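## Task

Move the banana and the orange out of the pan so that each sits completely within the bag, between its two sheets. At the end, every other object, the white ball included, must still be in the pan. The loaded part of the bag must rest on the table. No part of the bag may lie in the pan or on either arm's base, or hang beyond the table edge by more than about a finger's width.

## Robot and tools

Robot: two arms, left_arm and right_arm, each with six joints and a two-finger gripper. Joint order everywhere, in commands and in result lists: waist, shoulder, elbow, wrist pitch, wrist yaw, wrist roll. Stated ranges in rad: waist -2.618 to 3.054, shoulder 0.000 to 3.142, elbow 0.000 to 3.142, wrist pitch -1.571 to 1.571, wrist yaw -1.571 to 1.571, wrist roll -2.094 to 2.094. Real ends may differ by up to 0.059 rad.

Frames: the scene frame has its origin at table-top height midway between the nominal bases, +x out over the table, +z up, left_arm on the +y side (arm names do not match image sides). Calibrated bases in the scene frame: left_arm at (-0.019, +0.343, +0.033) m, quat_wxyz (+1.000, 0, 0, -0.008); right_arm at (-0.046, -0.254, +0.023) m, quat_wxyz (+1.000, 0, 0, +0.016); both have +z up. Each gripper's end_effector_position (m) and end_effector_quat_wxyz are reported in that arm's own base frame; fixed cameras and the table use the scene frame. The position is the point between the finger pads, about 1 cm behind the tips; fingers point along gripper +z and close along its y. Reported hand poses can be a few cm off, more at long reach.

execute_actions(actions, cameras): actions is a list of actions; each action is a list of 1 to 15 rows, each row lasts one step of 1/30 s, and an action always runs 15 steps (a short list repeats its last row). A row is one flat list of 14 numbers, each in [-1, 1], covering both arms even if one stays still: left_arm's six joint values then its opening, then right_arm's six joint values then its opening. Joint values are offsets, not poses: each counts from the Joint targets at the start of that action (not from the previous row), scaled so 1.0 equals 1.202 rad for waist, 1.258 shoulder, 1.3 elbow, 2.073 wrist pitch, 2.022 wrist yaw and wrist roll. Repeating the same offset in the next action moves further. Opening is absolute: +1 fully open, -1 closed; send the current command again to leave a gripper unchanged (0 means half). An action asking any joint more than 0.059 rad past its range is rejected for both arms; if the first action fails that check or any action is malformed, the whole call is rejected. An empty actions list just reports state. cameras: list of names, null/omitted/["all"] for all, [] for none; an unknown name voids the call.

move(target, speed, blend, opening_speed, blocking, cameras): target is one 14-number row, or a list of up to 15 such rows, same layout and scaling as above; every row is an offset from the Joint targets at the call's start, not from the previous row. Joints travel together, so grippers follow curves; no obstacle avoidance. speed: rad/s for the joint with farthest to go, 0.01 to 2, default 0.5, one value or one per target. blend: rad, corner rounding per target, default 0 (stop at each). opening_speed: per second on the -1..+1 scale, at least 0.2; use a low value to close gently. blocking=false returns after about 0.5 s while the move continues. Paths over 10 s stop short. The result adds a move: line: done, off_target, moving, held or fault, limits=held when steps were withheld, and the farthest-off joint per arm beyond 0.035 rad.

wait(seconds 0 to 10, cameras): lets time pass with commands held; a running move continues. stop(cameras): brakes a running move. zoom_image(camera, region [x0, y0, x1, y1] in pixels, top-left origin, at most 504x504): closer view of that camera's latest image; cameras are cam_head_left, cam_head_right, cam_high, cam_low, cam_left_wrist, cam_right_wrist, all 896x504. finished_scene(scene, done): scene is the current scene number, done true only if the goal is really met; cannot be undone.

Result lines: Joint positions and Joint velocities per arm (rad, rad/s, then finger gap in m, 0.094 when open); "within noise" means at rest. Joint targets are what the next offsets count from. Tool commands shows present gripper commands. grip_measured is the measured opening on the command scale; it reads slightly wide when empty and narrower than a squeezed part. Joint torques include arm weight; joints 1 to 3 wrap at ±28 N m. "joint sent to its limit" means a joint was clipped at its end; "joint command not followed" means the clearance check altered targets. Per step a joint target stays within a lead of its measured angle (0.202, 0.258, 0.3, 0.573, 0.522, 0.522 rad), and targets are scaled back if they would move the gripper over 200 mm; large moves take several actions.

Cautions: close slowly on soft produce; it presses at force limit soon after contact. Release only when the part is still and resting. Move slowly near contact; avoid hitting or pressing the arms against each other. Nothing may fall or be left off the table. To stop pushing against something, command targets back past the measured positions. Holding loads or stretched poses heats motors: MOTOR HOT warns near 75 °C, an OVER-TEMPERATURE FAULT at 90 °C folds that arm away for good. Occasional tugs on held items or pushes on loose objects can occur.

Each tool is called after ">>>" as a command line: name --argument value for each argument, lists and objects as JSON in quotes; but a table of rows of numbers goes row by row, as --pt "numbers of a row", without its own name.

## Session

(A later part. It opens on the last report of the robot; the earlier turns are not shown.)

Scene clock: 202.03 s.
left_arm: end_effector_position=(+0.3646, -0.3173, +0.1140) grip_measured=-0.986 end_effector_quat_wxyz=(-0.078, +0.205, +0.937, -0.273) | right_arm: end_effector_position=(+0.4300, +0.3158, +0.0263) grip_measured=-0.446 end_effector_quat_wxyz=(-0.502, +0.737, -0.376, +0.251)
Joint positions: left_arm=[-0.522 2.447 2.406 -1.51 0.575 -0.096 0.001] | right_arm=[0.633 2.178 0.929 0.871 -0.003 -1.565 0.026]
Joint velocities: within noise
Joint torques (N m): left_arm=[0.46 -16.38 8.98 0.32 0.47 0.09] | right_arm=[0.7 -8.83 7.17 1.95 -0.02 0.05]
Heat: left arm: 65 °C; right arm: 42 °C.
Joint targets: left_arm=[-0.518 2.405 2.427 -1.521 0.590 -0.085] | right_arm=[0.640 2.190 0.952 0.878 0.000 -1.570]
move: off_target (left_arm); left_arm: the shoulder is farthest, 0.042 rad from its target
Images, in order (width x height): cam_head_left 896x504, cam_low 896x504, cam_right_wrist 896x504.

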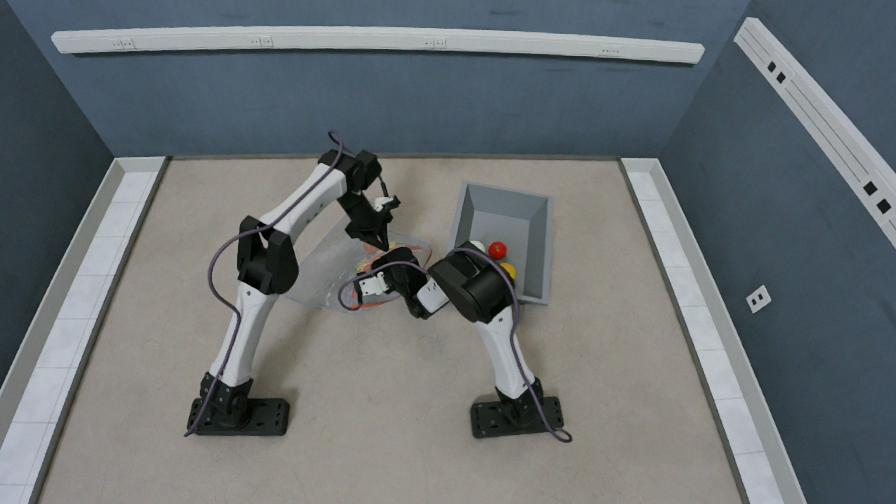

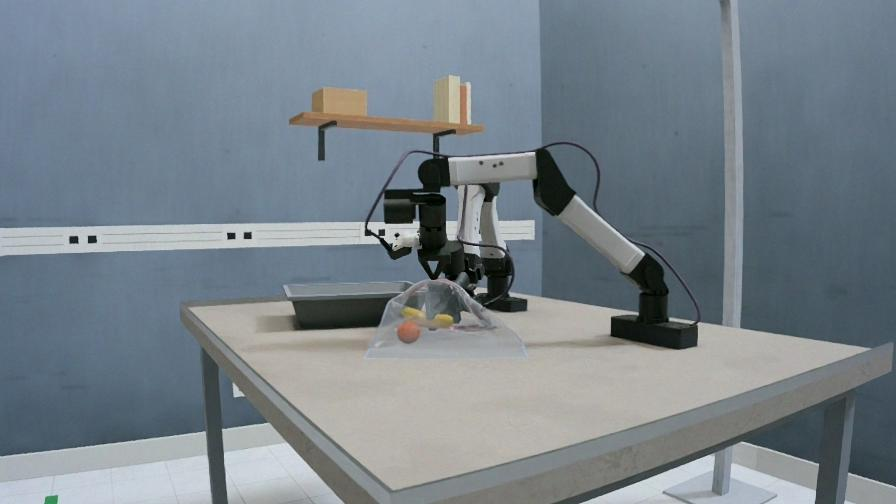

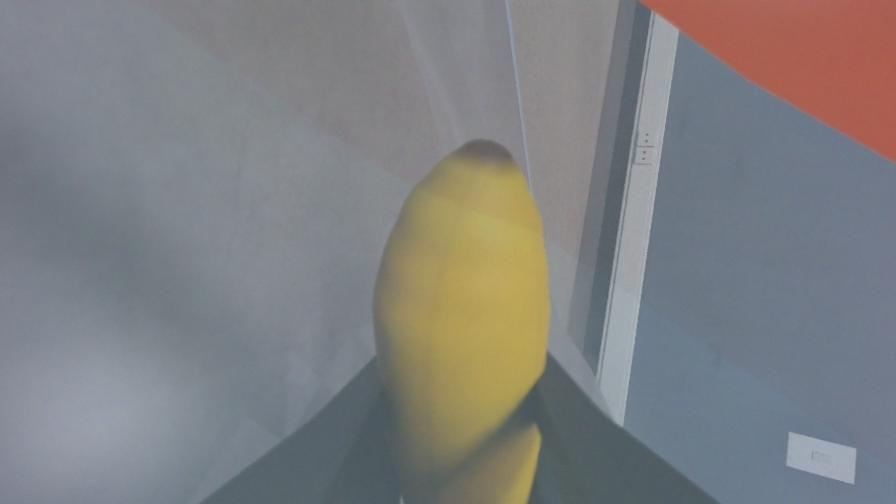

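>>> move --pt "0 0 0 0 0 0 -1 0 0.05 0.0015 0.0294 0 0 -0.55" --pt "0 0 0 0 0 0 -1 0 0.05 0.0015 0.0294 0 0 0.05" --speed 0.3 --opening_speed 0.5 --cameras '["cam_low","cam_right_wrist","cam_head_left"]'

Scene clock: 205.47 s.
left_arm: end_effector_position=(+0.3646, -0.3173, +0.1140) grip_measured=-0.986 end_effector_quat_wxyz=(-0.078, +0.205, +0.937, -0.273) | right_arm: end_effector_position=(+0.4328, +0.3179, +0.0142) grip_measured=+0.048 end_effector_quat_wxyz=(-0.510, +0.732, -0.373, +0.255)
Joint positions: left_arm=[-0.522 2.447 2.406 -1.51 0.575 -0.096 0.001] | right_arm=[0.633 2.24 0.938 0.946 -0.003 -1.566 0.049]
Joint velocities: within noise
Joint torques (N m): left_arm=[0.46 -16.35 8.94 0.33 0.47 0.1] | right_arm=[0.72 -8.98 6.28 1.83 -0.03 0.06]
Heat: left arm: 65 °C; right arm: 42 °C.
Joint targets: left_arm=[-0.518 2.405 2.427 -1.521 0.590 -0.085] | right_arm=[0.640 2.254 0.954 0.939 0.000 -1.571]
move: off_target (left_arm); left_arm: the shoulder is farthest, 0.042 rad from its target
Images, in order (width x height): cam_head_left 896x504, cam_low 896x504, cam_right_wrist 896x504.

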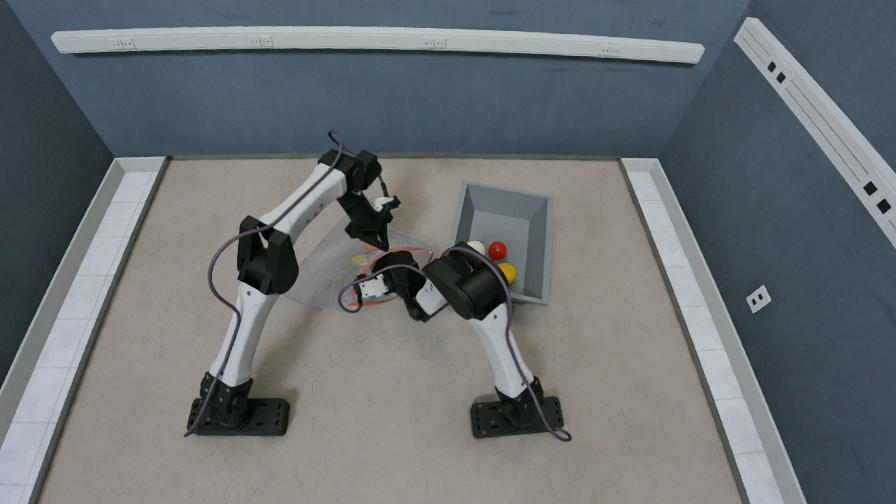

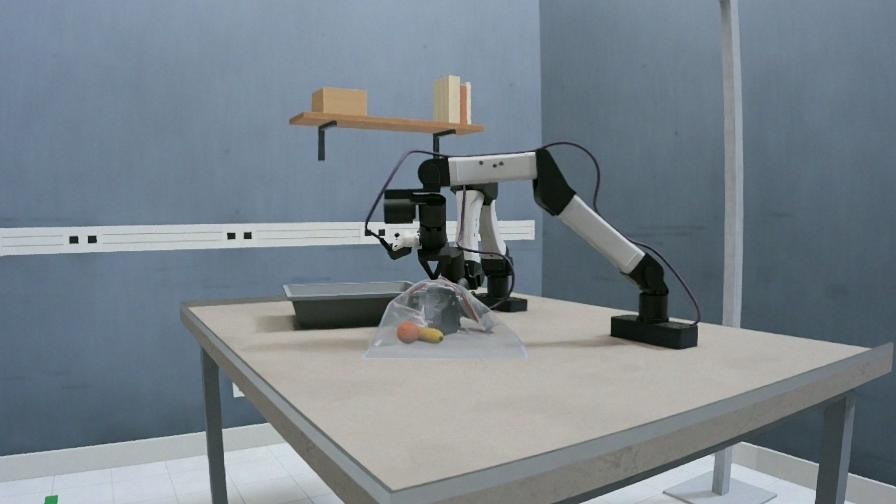

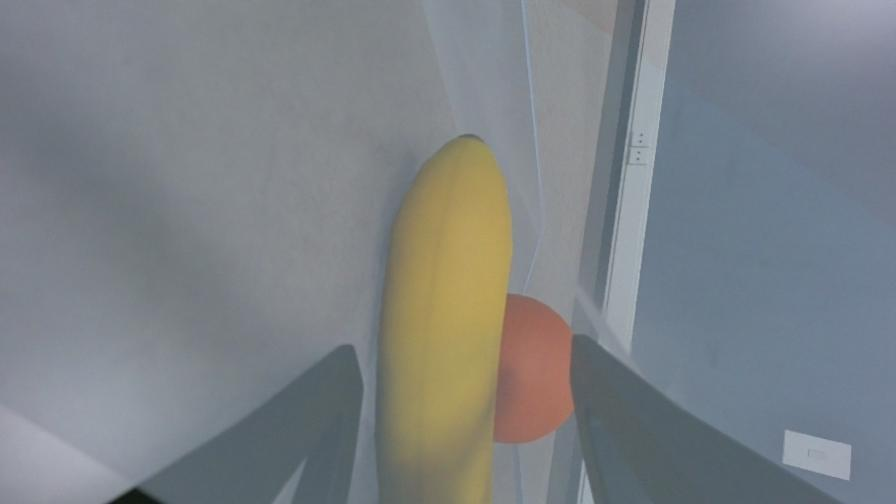

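>>> move --pt "0 0 0 0 0 0 -1 0 -0.0453 -0.0015 -0.026 0 0 0.05" --pt "0 0 0 0 0 0 -1 0 -0.1797 -0.2362 0.0299 0 0 0.05" --pt "0 0 0 0 0 0 -1 -0.0333 -0.4221 -0.3331 -0.1143 0 0 0.05" --pt "0 0 0 0 0 0 -1 -0.0333 -0.8521 -0.39 -0.4361 0 0 0.05" --speed '[0.3,0.35,0.45,0.7]' --blend '[0.02,0.04,0.08,0]' --cameras '["cam_low","cam_right_wrist","cam_head_left"]'

>>> zoom_image --camera "cam_low" --region '[320, 240, 560, 380]'

>>> zoom_image --camera "cam_head_left" --region '[260, 170, 560, 370]'

Scene clock: 209.30 s.
left_arm: end_effector_position=(+0.3646, -0.3173, +0.1140) grip_measured=-0.986 end_effector_quat_wxyz=(-0.078, +0.205, +0.937, -0.273) | right_arm: end_effector_position=(+0.2708, +0.1885, +0.0753) grip_measured=+0.049 end_effector_quat_wxyz=(-0.368, +0.805, -0.423, +0.190)
Joint positions: left_arm=[-0.522 2.447 2.406 -1.51 0.575 -0.096 0.001] | right_arm=[0.607 1.199 0.45 0.033 -0.003 -1.566 0.049]
Joint velocities: within noise
Joint torques (N m): left_arm=[0.51 -16.35 8.94 0.32 0.48 0.1] | right_arm=[-0.64 -4.83 6.41 1.57 -0.04 0.05]
Heat: left arm: 66 °C; right arm: 42 °C.
Joint targets: left_arm=[-0.518 2.405 2.427 -1.521 0.590 -0.085] | right_arm=[0.600 1.182 0.447 0.035 0.000 -1.571]
move: off_target (left_arm); left_arm: the shoulder is farthest, 0.042 rad from its target
Images, in order (width x height): cam_head_left 896x504, cam_low 896x504, cam_right_wrist 896x504.

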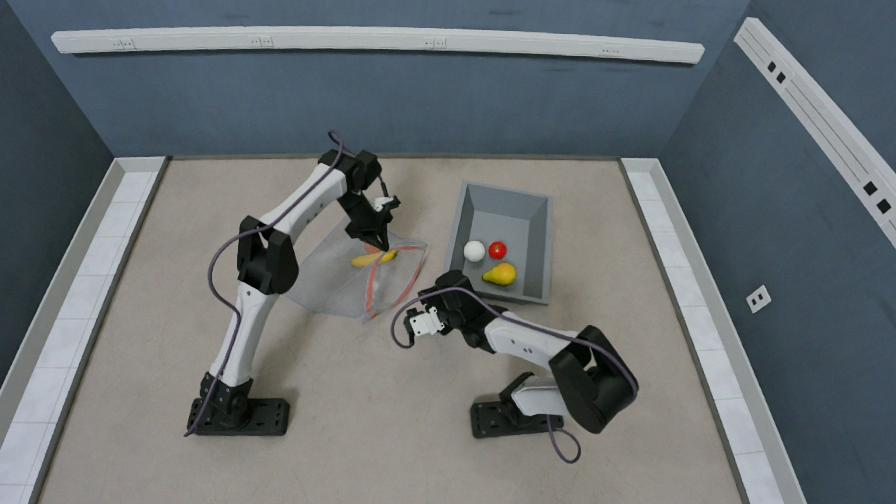

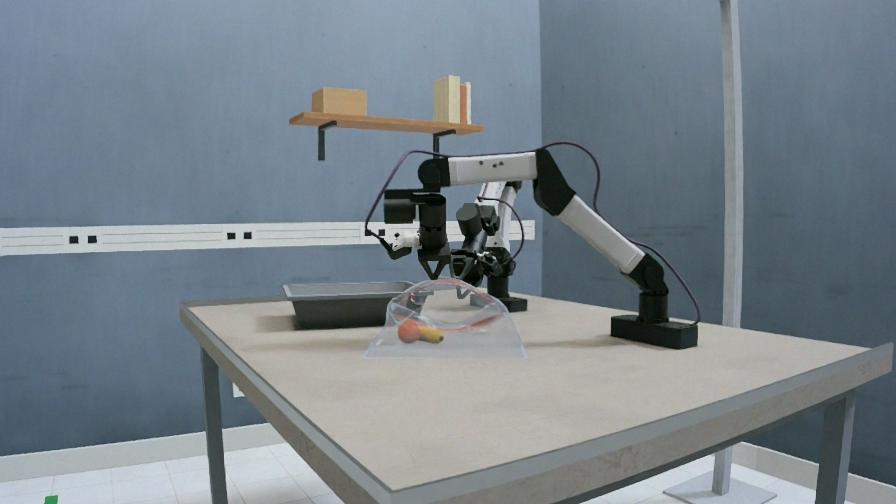

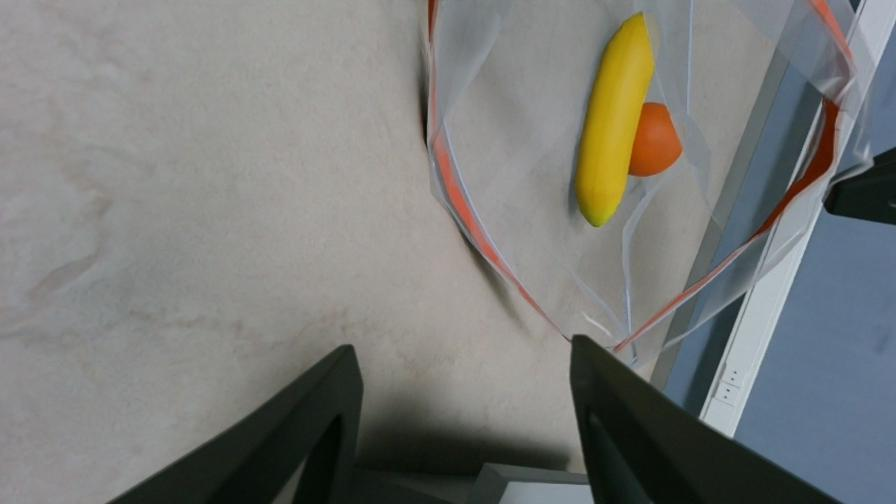

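Scaled by 2.100 from the camera's 896x504 image, which has a finer 1280x720 frame.

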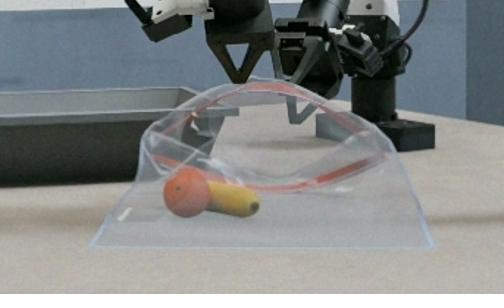

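Scaled by 1.680 from the camera's 896x504 image, which has a finer 1280x720 frame.

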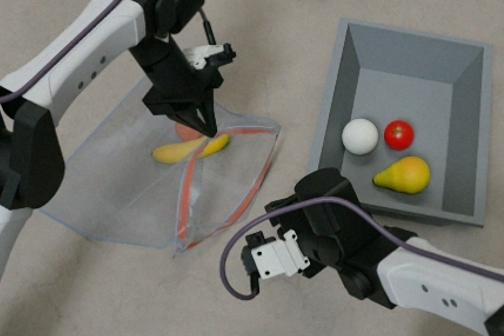

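>>> move --pt "0 0 0 0 0 0 -1 -0.04 -0.13 0 0 0 0 0.05" --pt "-0.1872 0.0254 -0.05 0.0125 -0.2918 -0.0851 -1 -0.42 -0.4 0 0 0 0 0.05" --speed '[0.6,0.5]' --blend '[0.08,0]'

>>> zoom_image --camera "cam_low" --region '[320, 240, 560, 380]'

Scene clock: 212.70 s.
left_arm: end_effector_position=(+0.3434, -0.3198, +0.0779) grip_measured=-0.986 end_effector_quat_wxyz=(-0.009, +0.246, +0.969, -0.005) | right_arm: end_effector_position=(+0.3064, +0.0317, +0.2297) grip_measured=+0.049 end_effector_quat_wxyz=(-0.468, +0.576, -0.522, +0.419)
Joint positions: left_arm=[-0.743 2.447 2.372 -1.505 0.018 -0.245 0.001] | right_arm=[0.102 0.684 0.448 0.025 -0.002 -1.566 0.049]
Joint velocities: within noise
Joint torques (N m): left_arm=[0.23 -13.83 5.83 0.48 -0.16 -0.14] | right_arm=[-0.66 -1.18 7.61 2.03 -0.02 0.07]
Heat: left arm: 66 °C; right arm: 42 °C.
Joint targets: left_arm=[-0.743 2.437 2.361 -1.495 0.000 -0.257] | right_arm=[0.095 0.678 0.447 0.035 0.000 -1.571]
move: done

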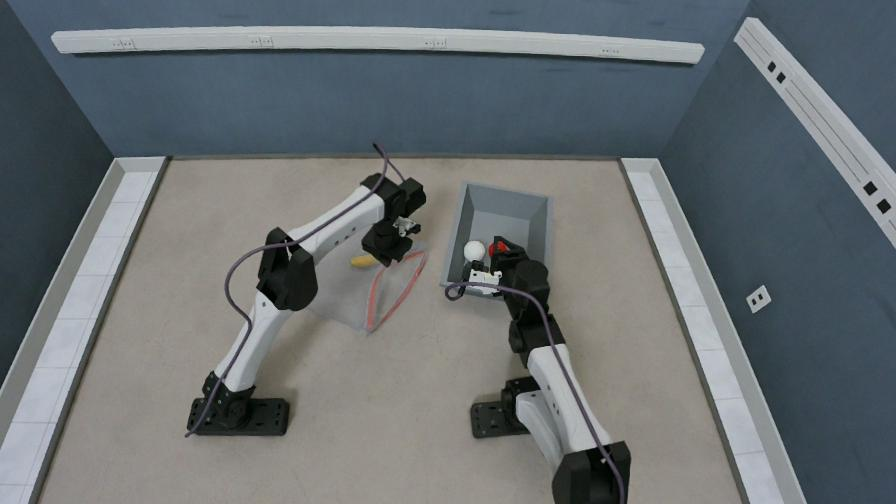

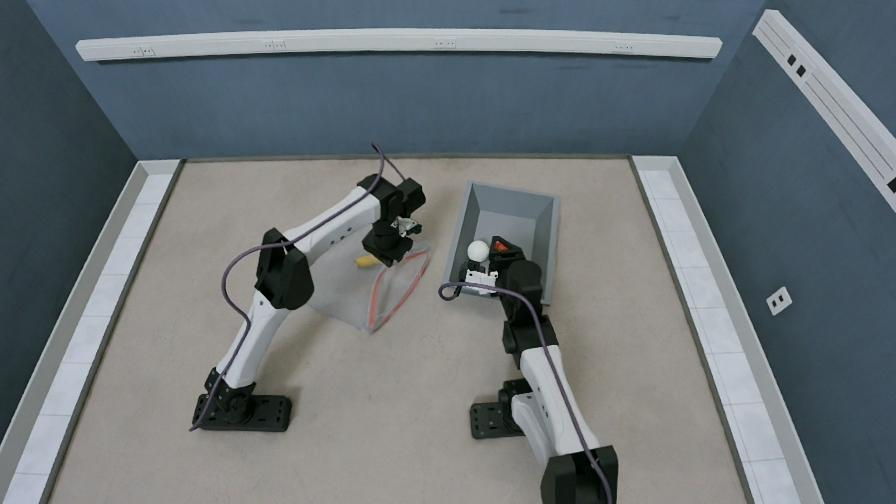

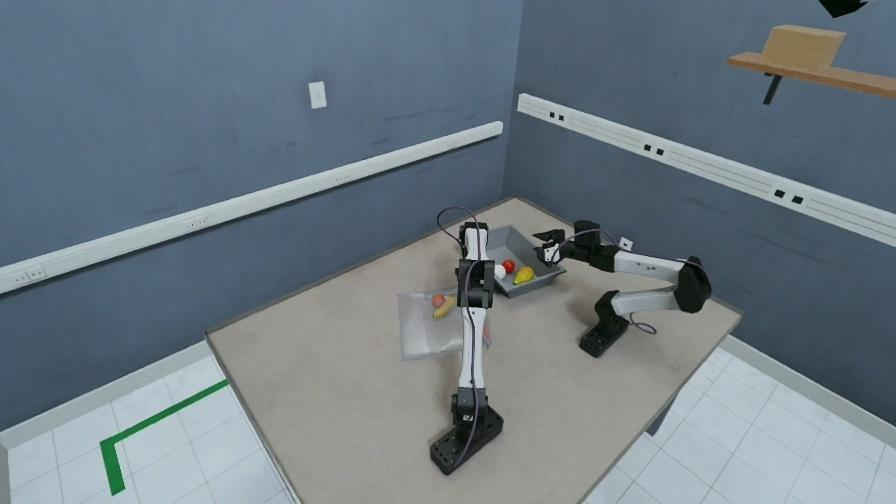

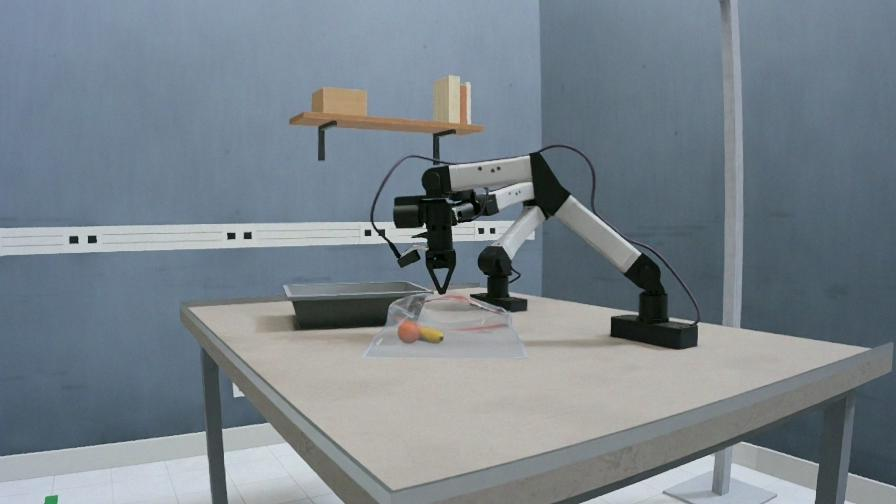

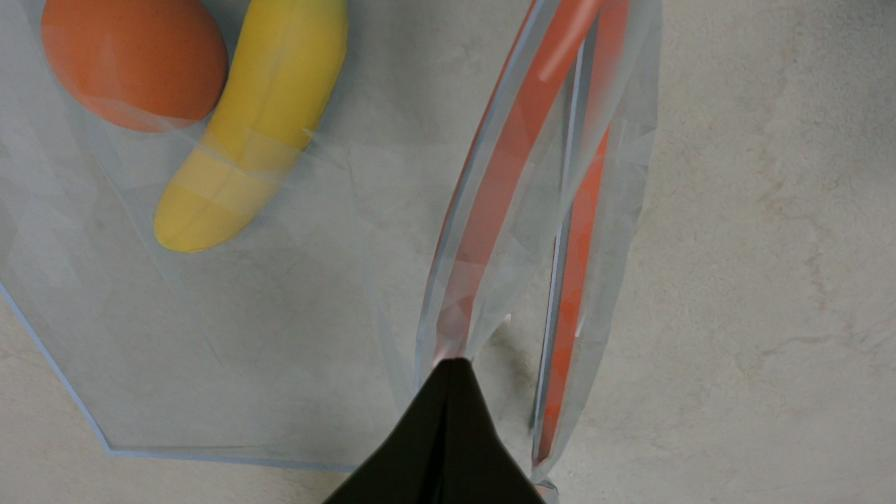

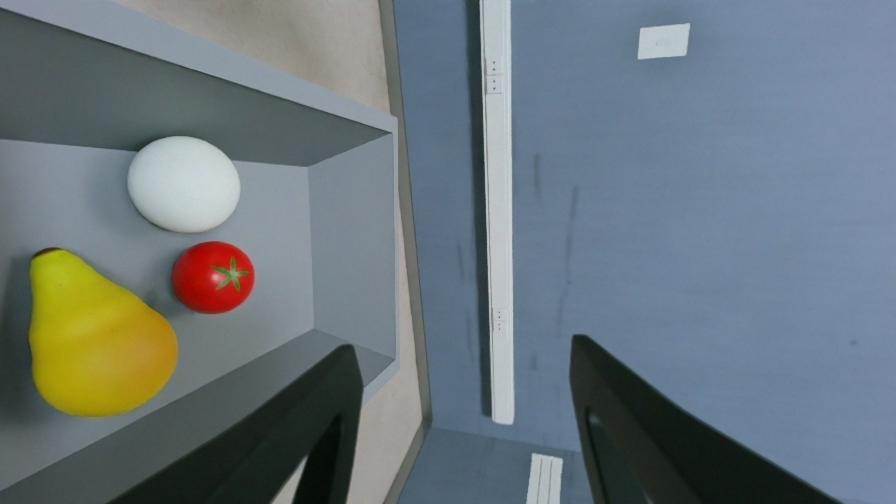

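Scaled by 2.100 from the camera's 896x504 image, which has a finer 1280x720 frame.

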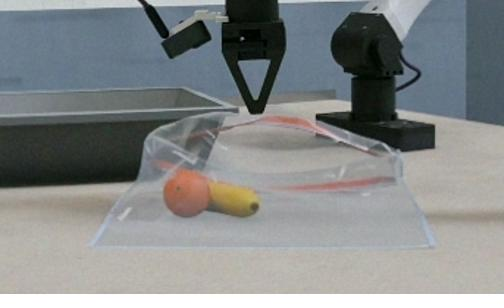

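>>> move --target '[-0.0391,0.1157,-0.0292,0.0886,0,0,-1,0,0,0,0,0,0,0.05]' --speed 0.2 --cameras '["cam_low","cam_left_wrist","cam_head_left"]'

>>> zoom_image --camera "cam_low" --region '[320, 240, 560, 380]'

Scene clock: 214.63 s.
left_arm: end_effector_position=(+0.3496, -0.3537, +0.0140) grip_measured=-0.986 end_effector_quat_wxyz=(+0.003, +0.267, +0.964, -0.011) | right_arm: end_effector_position=(+0.3064, +0.0317, +0.2297) grip_measured=+0.049 end_effector_quat_wxyz=(-0.468, +0.576, -0.522, +0.419)
Joint positions: left_arm=[-0.786 2.564 2.332 -1.323 0.016 -0.246 0.001] | right_arm=[0.102 0.684 0.448 0.025 -0.002 -1.566 0.049]
Joint velocities: within noise
Joint torques (N m): left_arm=[-0.18 -12.38 6.24 0.57 -0.15 -0.15] | right_arm=[-0.65 -1.18 7.61 2.04 -0.02 0.06]
Heat: left arm: 65 °C; right arm: 41 °C.
Joint targets: left_arm=[-0.791 2.582 2.324 -1.312 0.000 -0.257] | right_arm=[0.095 0.678 0.447 0.035 0.000 -1.571]
move: done
Images, in order (width x height): cam_head_left 896x504, cam_low 896x504, cam_left_wrist 896x504.

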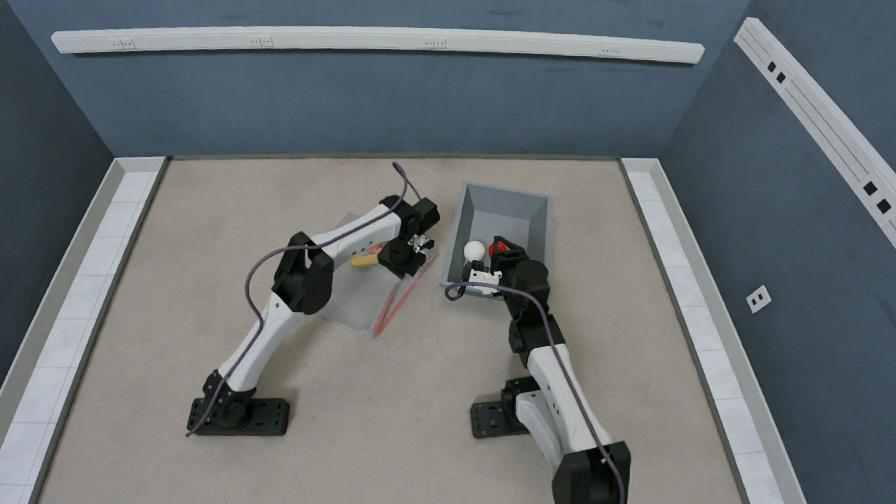

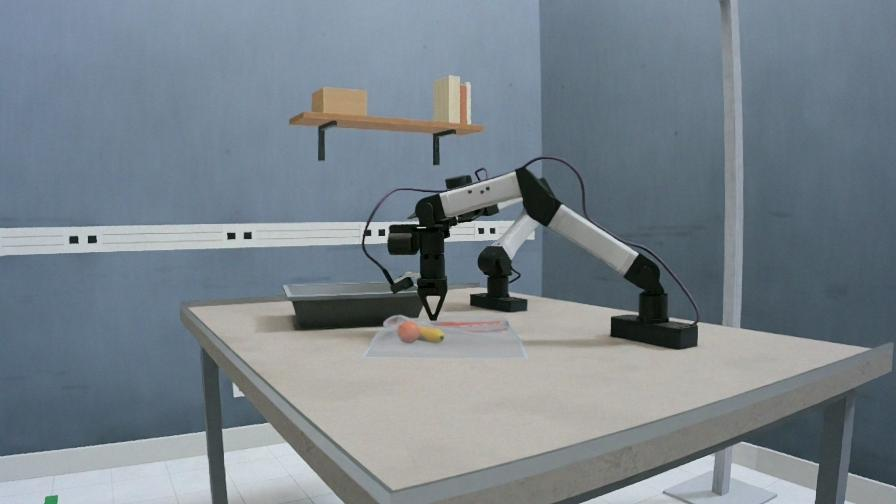

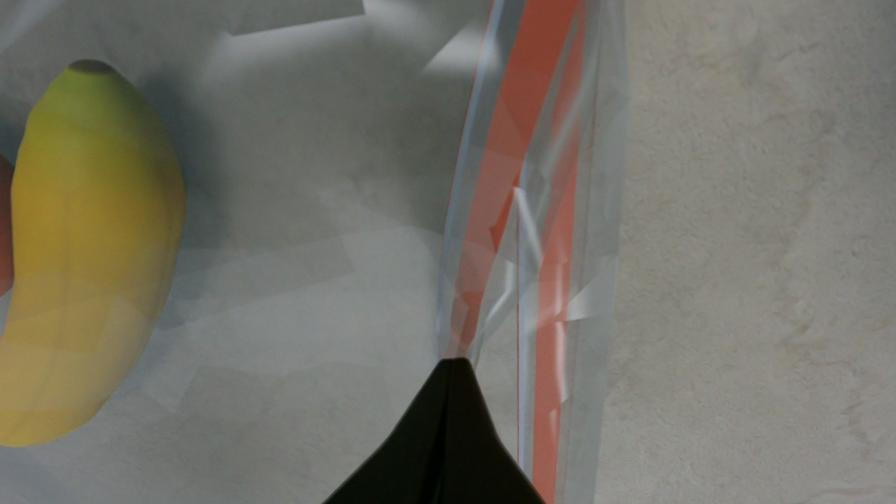

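Scaled by 2.100 from the camera's 896x504 image, which has a finer 1280x720 frame.

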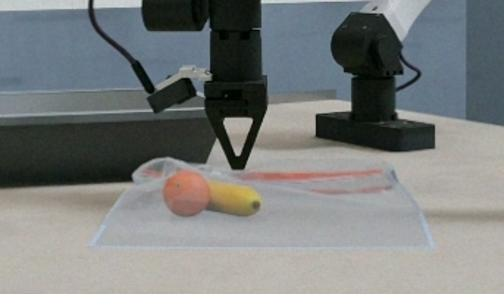

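>>> move --target '[0,0,0,0,0,0,-0.3,0,0,0,0,0,0,0.05]' --opening_speed 0.7 --cameras '["cam_left_wrist","cam_low"]'

>>> zoom_image --camera "cam_low" --region '[320, 240, 560, 380]'

Scene clock: 222.37 s.
left_arm: end_effector_position=(+0.3499, -0.3539, +0.0140) grip_measured=-0.302 end_effector_quat_wxyz=(+0.004, +0.267, +0.964, -0.011) | right_arm: end_effector_position=(+0.3064, +0.0317, +0.2297) grip_measured=+0.049 end_effector_quat_wxyz=(-0.468, +0.576, -0.522, +0.419)
Joint positions: left_arm=[-0.786 2.564 2.332 -1.321 0.016 -0.246 0.033] | right_arm=[0.102 0.684 0.448 0.025 -0.002 -1.566 0.049]
Joint velocities: within noise
Joint torques (N m): left_arm=[-0.18 -12.37 6.27 0.55 -0.15 -0.14] | right_arm=[-0.64 -1.2 7.62 2.04 -0.02 0.06]
Heat: left arm: 61 °C; right arm: 39 °C.
Joint targets: left_arm=[-0.791 2.582 2.324 -1.311 0.000 -0.257] | right_arm=[0.095 0.678 0.447 0.035 0.000 -1.571]
move: done
Images, in order (width x height): cam_low 896x504, cam_left_wrist 896x504.

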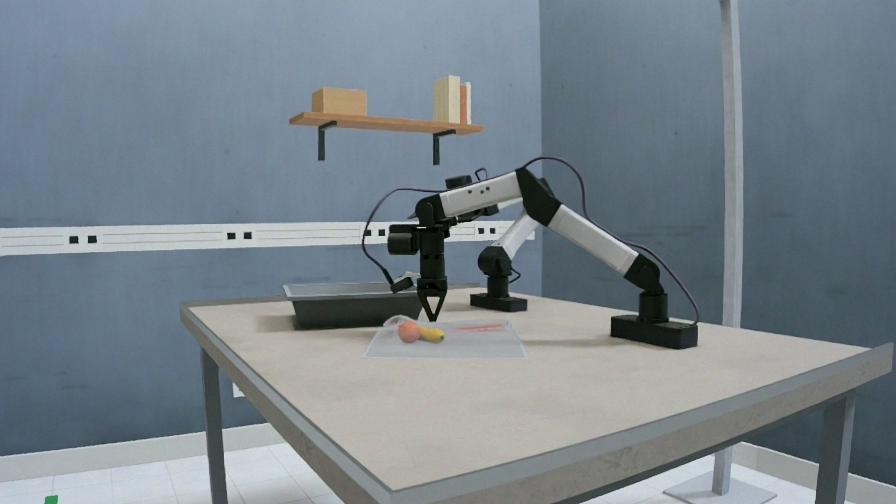

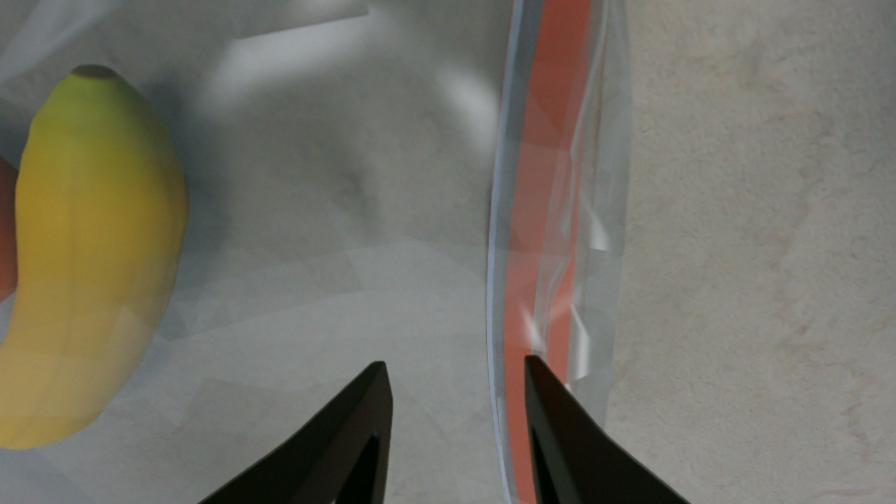

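Scaled by 2.100 from the camera's 896x504 image, which has a finer 1280x720 frame.

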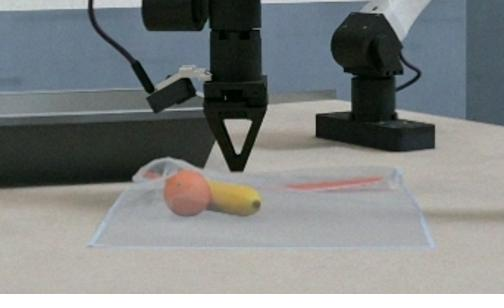

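>>> move --pt "0.0391 -0.1157 0.0292 -0.0886 0 0 -0.3 0 0 0 0 0 0 0.05" --pt "0.35 -0.4 -0.05 -0.0886 0 0 -0.3 0 0 0 0 0 0 0.05" --speed '[0.4,0.6]' --blend '[0.06,0]' --cameras '["cam_head_left","cam_low","cam_high","cam_left_wrist"]'

>>> zoom_image --camera "cam_low" --region '[320, 240, 560, 380]'

>>> zoom_image --camera "cam_head_left" --region '[260, 170, 560, 370]'

>>> zoom_image --camera "cam_high" --region '[360, 220, 600, 380]'

Scene clock: 224.40 s.
left_arm: end_effector_position=(+0.4168, -0.1601, +0.2065) grip_measured=-0.301 end_effector_quat_wxyz=(+0.124, +0.058, +0.990, -0.044) | right_arm: end_effector_position=(+0.3064, +0.0317, +0.2297) grip_measured=+0.049 end_effector_quat_wxyz=(-0.468, +0.576, -0.522, +0.419)
Joint positions: left_arm=[-0.363 2.094 2.269 -1.483 0.009 -0.247 0.033] | right_arm=[0.102 0.684 0.448 0.025 -0.002 -1.566 0.049]
Joint velocities: within noise
Joint torques (N m): left_arm=[-0.27 -11.78 5.96 0.86 -0.1 -0.13] | right_arm=[-0.66 -1.17 7.62 2.04 -0.02 0.06]
Heat: left arm: 61 °C; right arm: 39 °C.
Joint targets: left_arm=[-0.370 2.079 2.258 -1.495 0.000 -0.257] | right_arm=[0.095 0.678 0.447 0.035 0.000 -1.571]
move: done
Images, in order (width x height): cam_head_left 896x504, cam_high 896x504, cam_low 896x504, cam_left_wrist 896x504.

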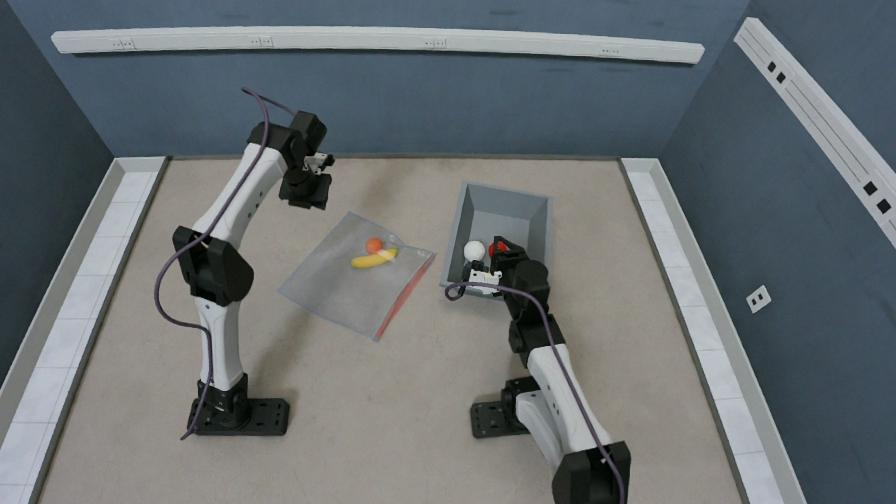

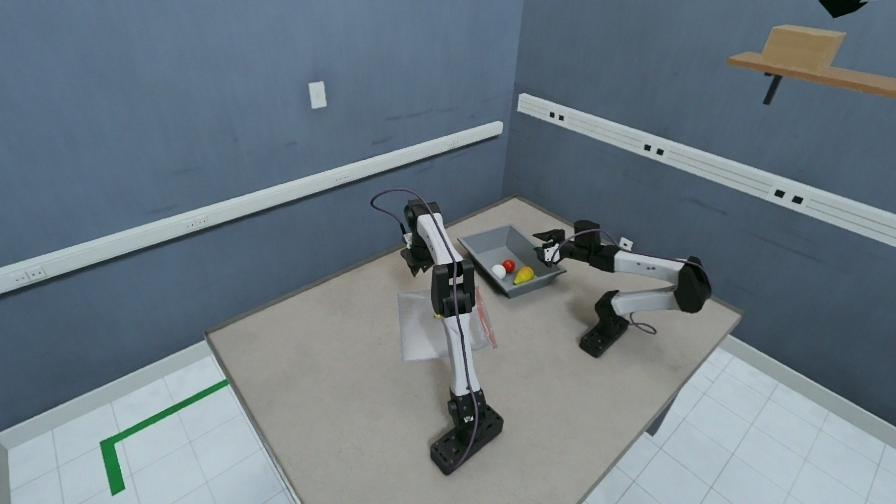

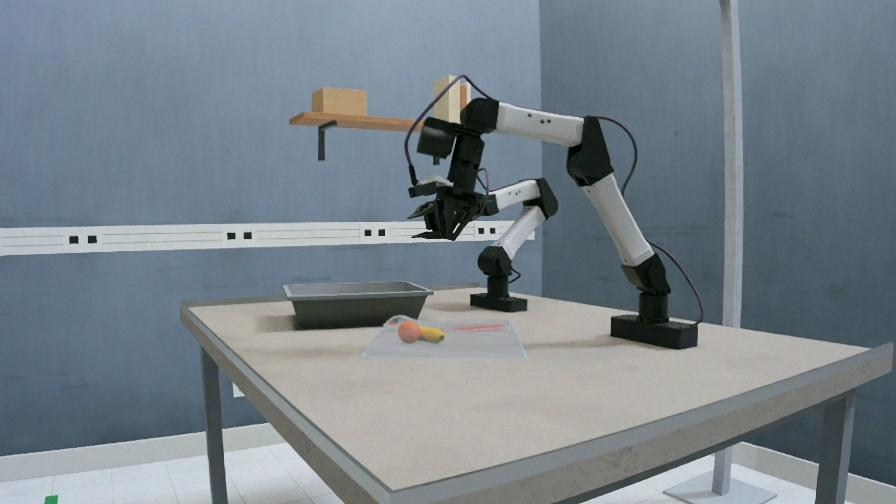

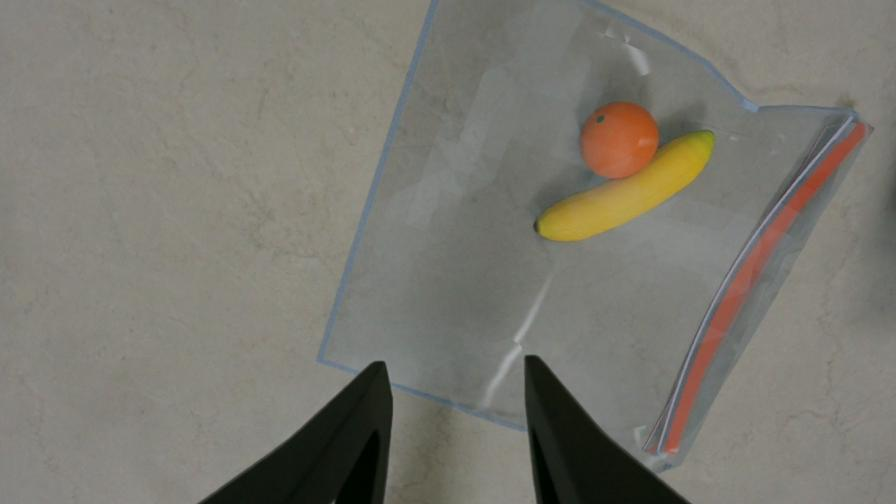

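Scaled by 2.100 from the camera's 896x504 image, which has a finer 1280x720 frame.

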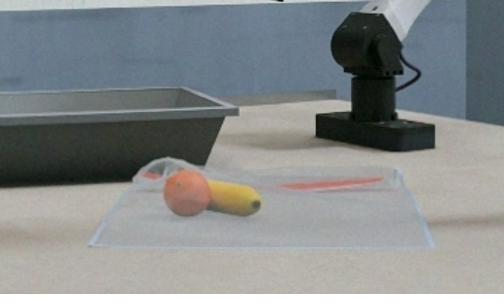

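Scaled by 1.680 from the camera's 896x504 image, which has a finer 1280x720 frame.

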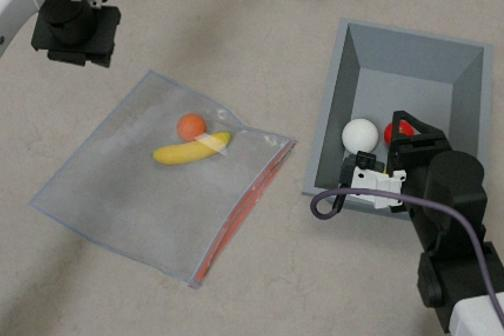

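Scaled by 2.100 from the camera's 896x504 image, which has a finer 1280x720 frame.

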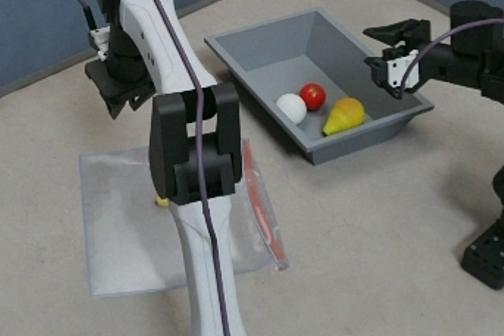

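>>> finished_scene --scene 2 --done true

The scene is finished: the task was done.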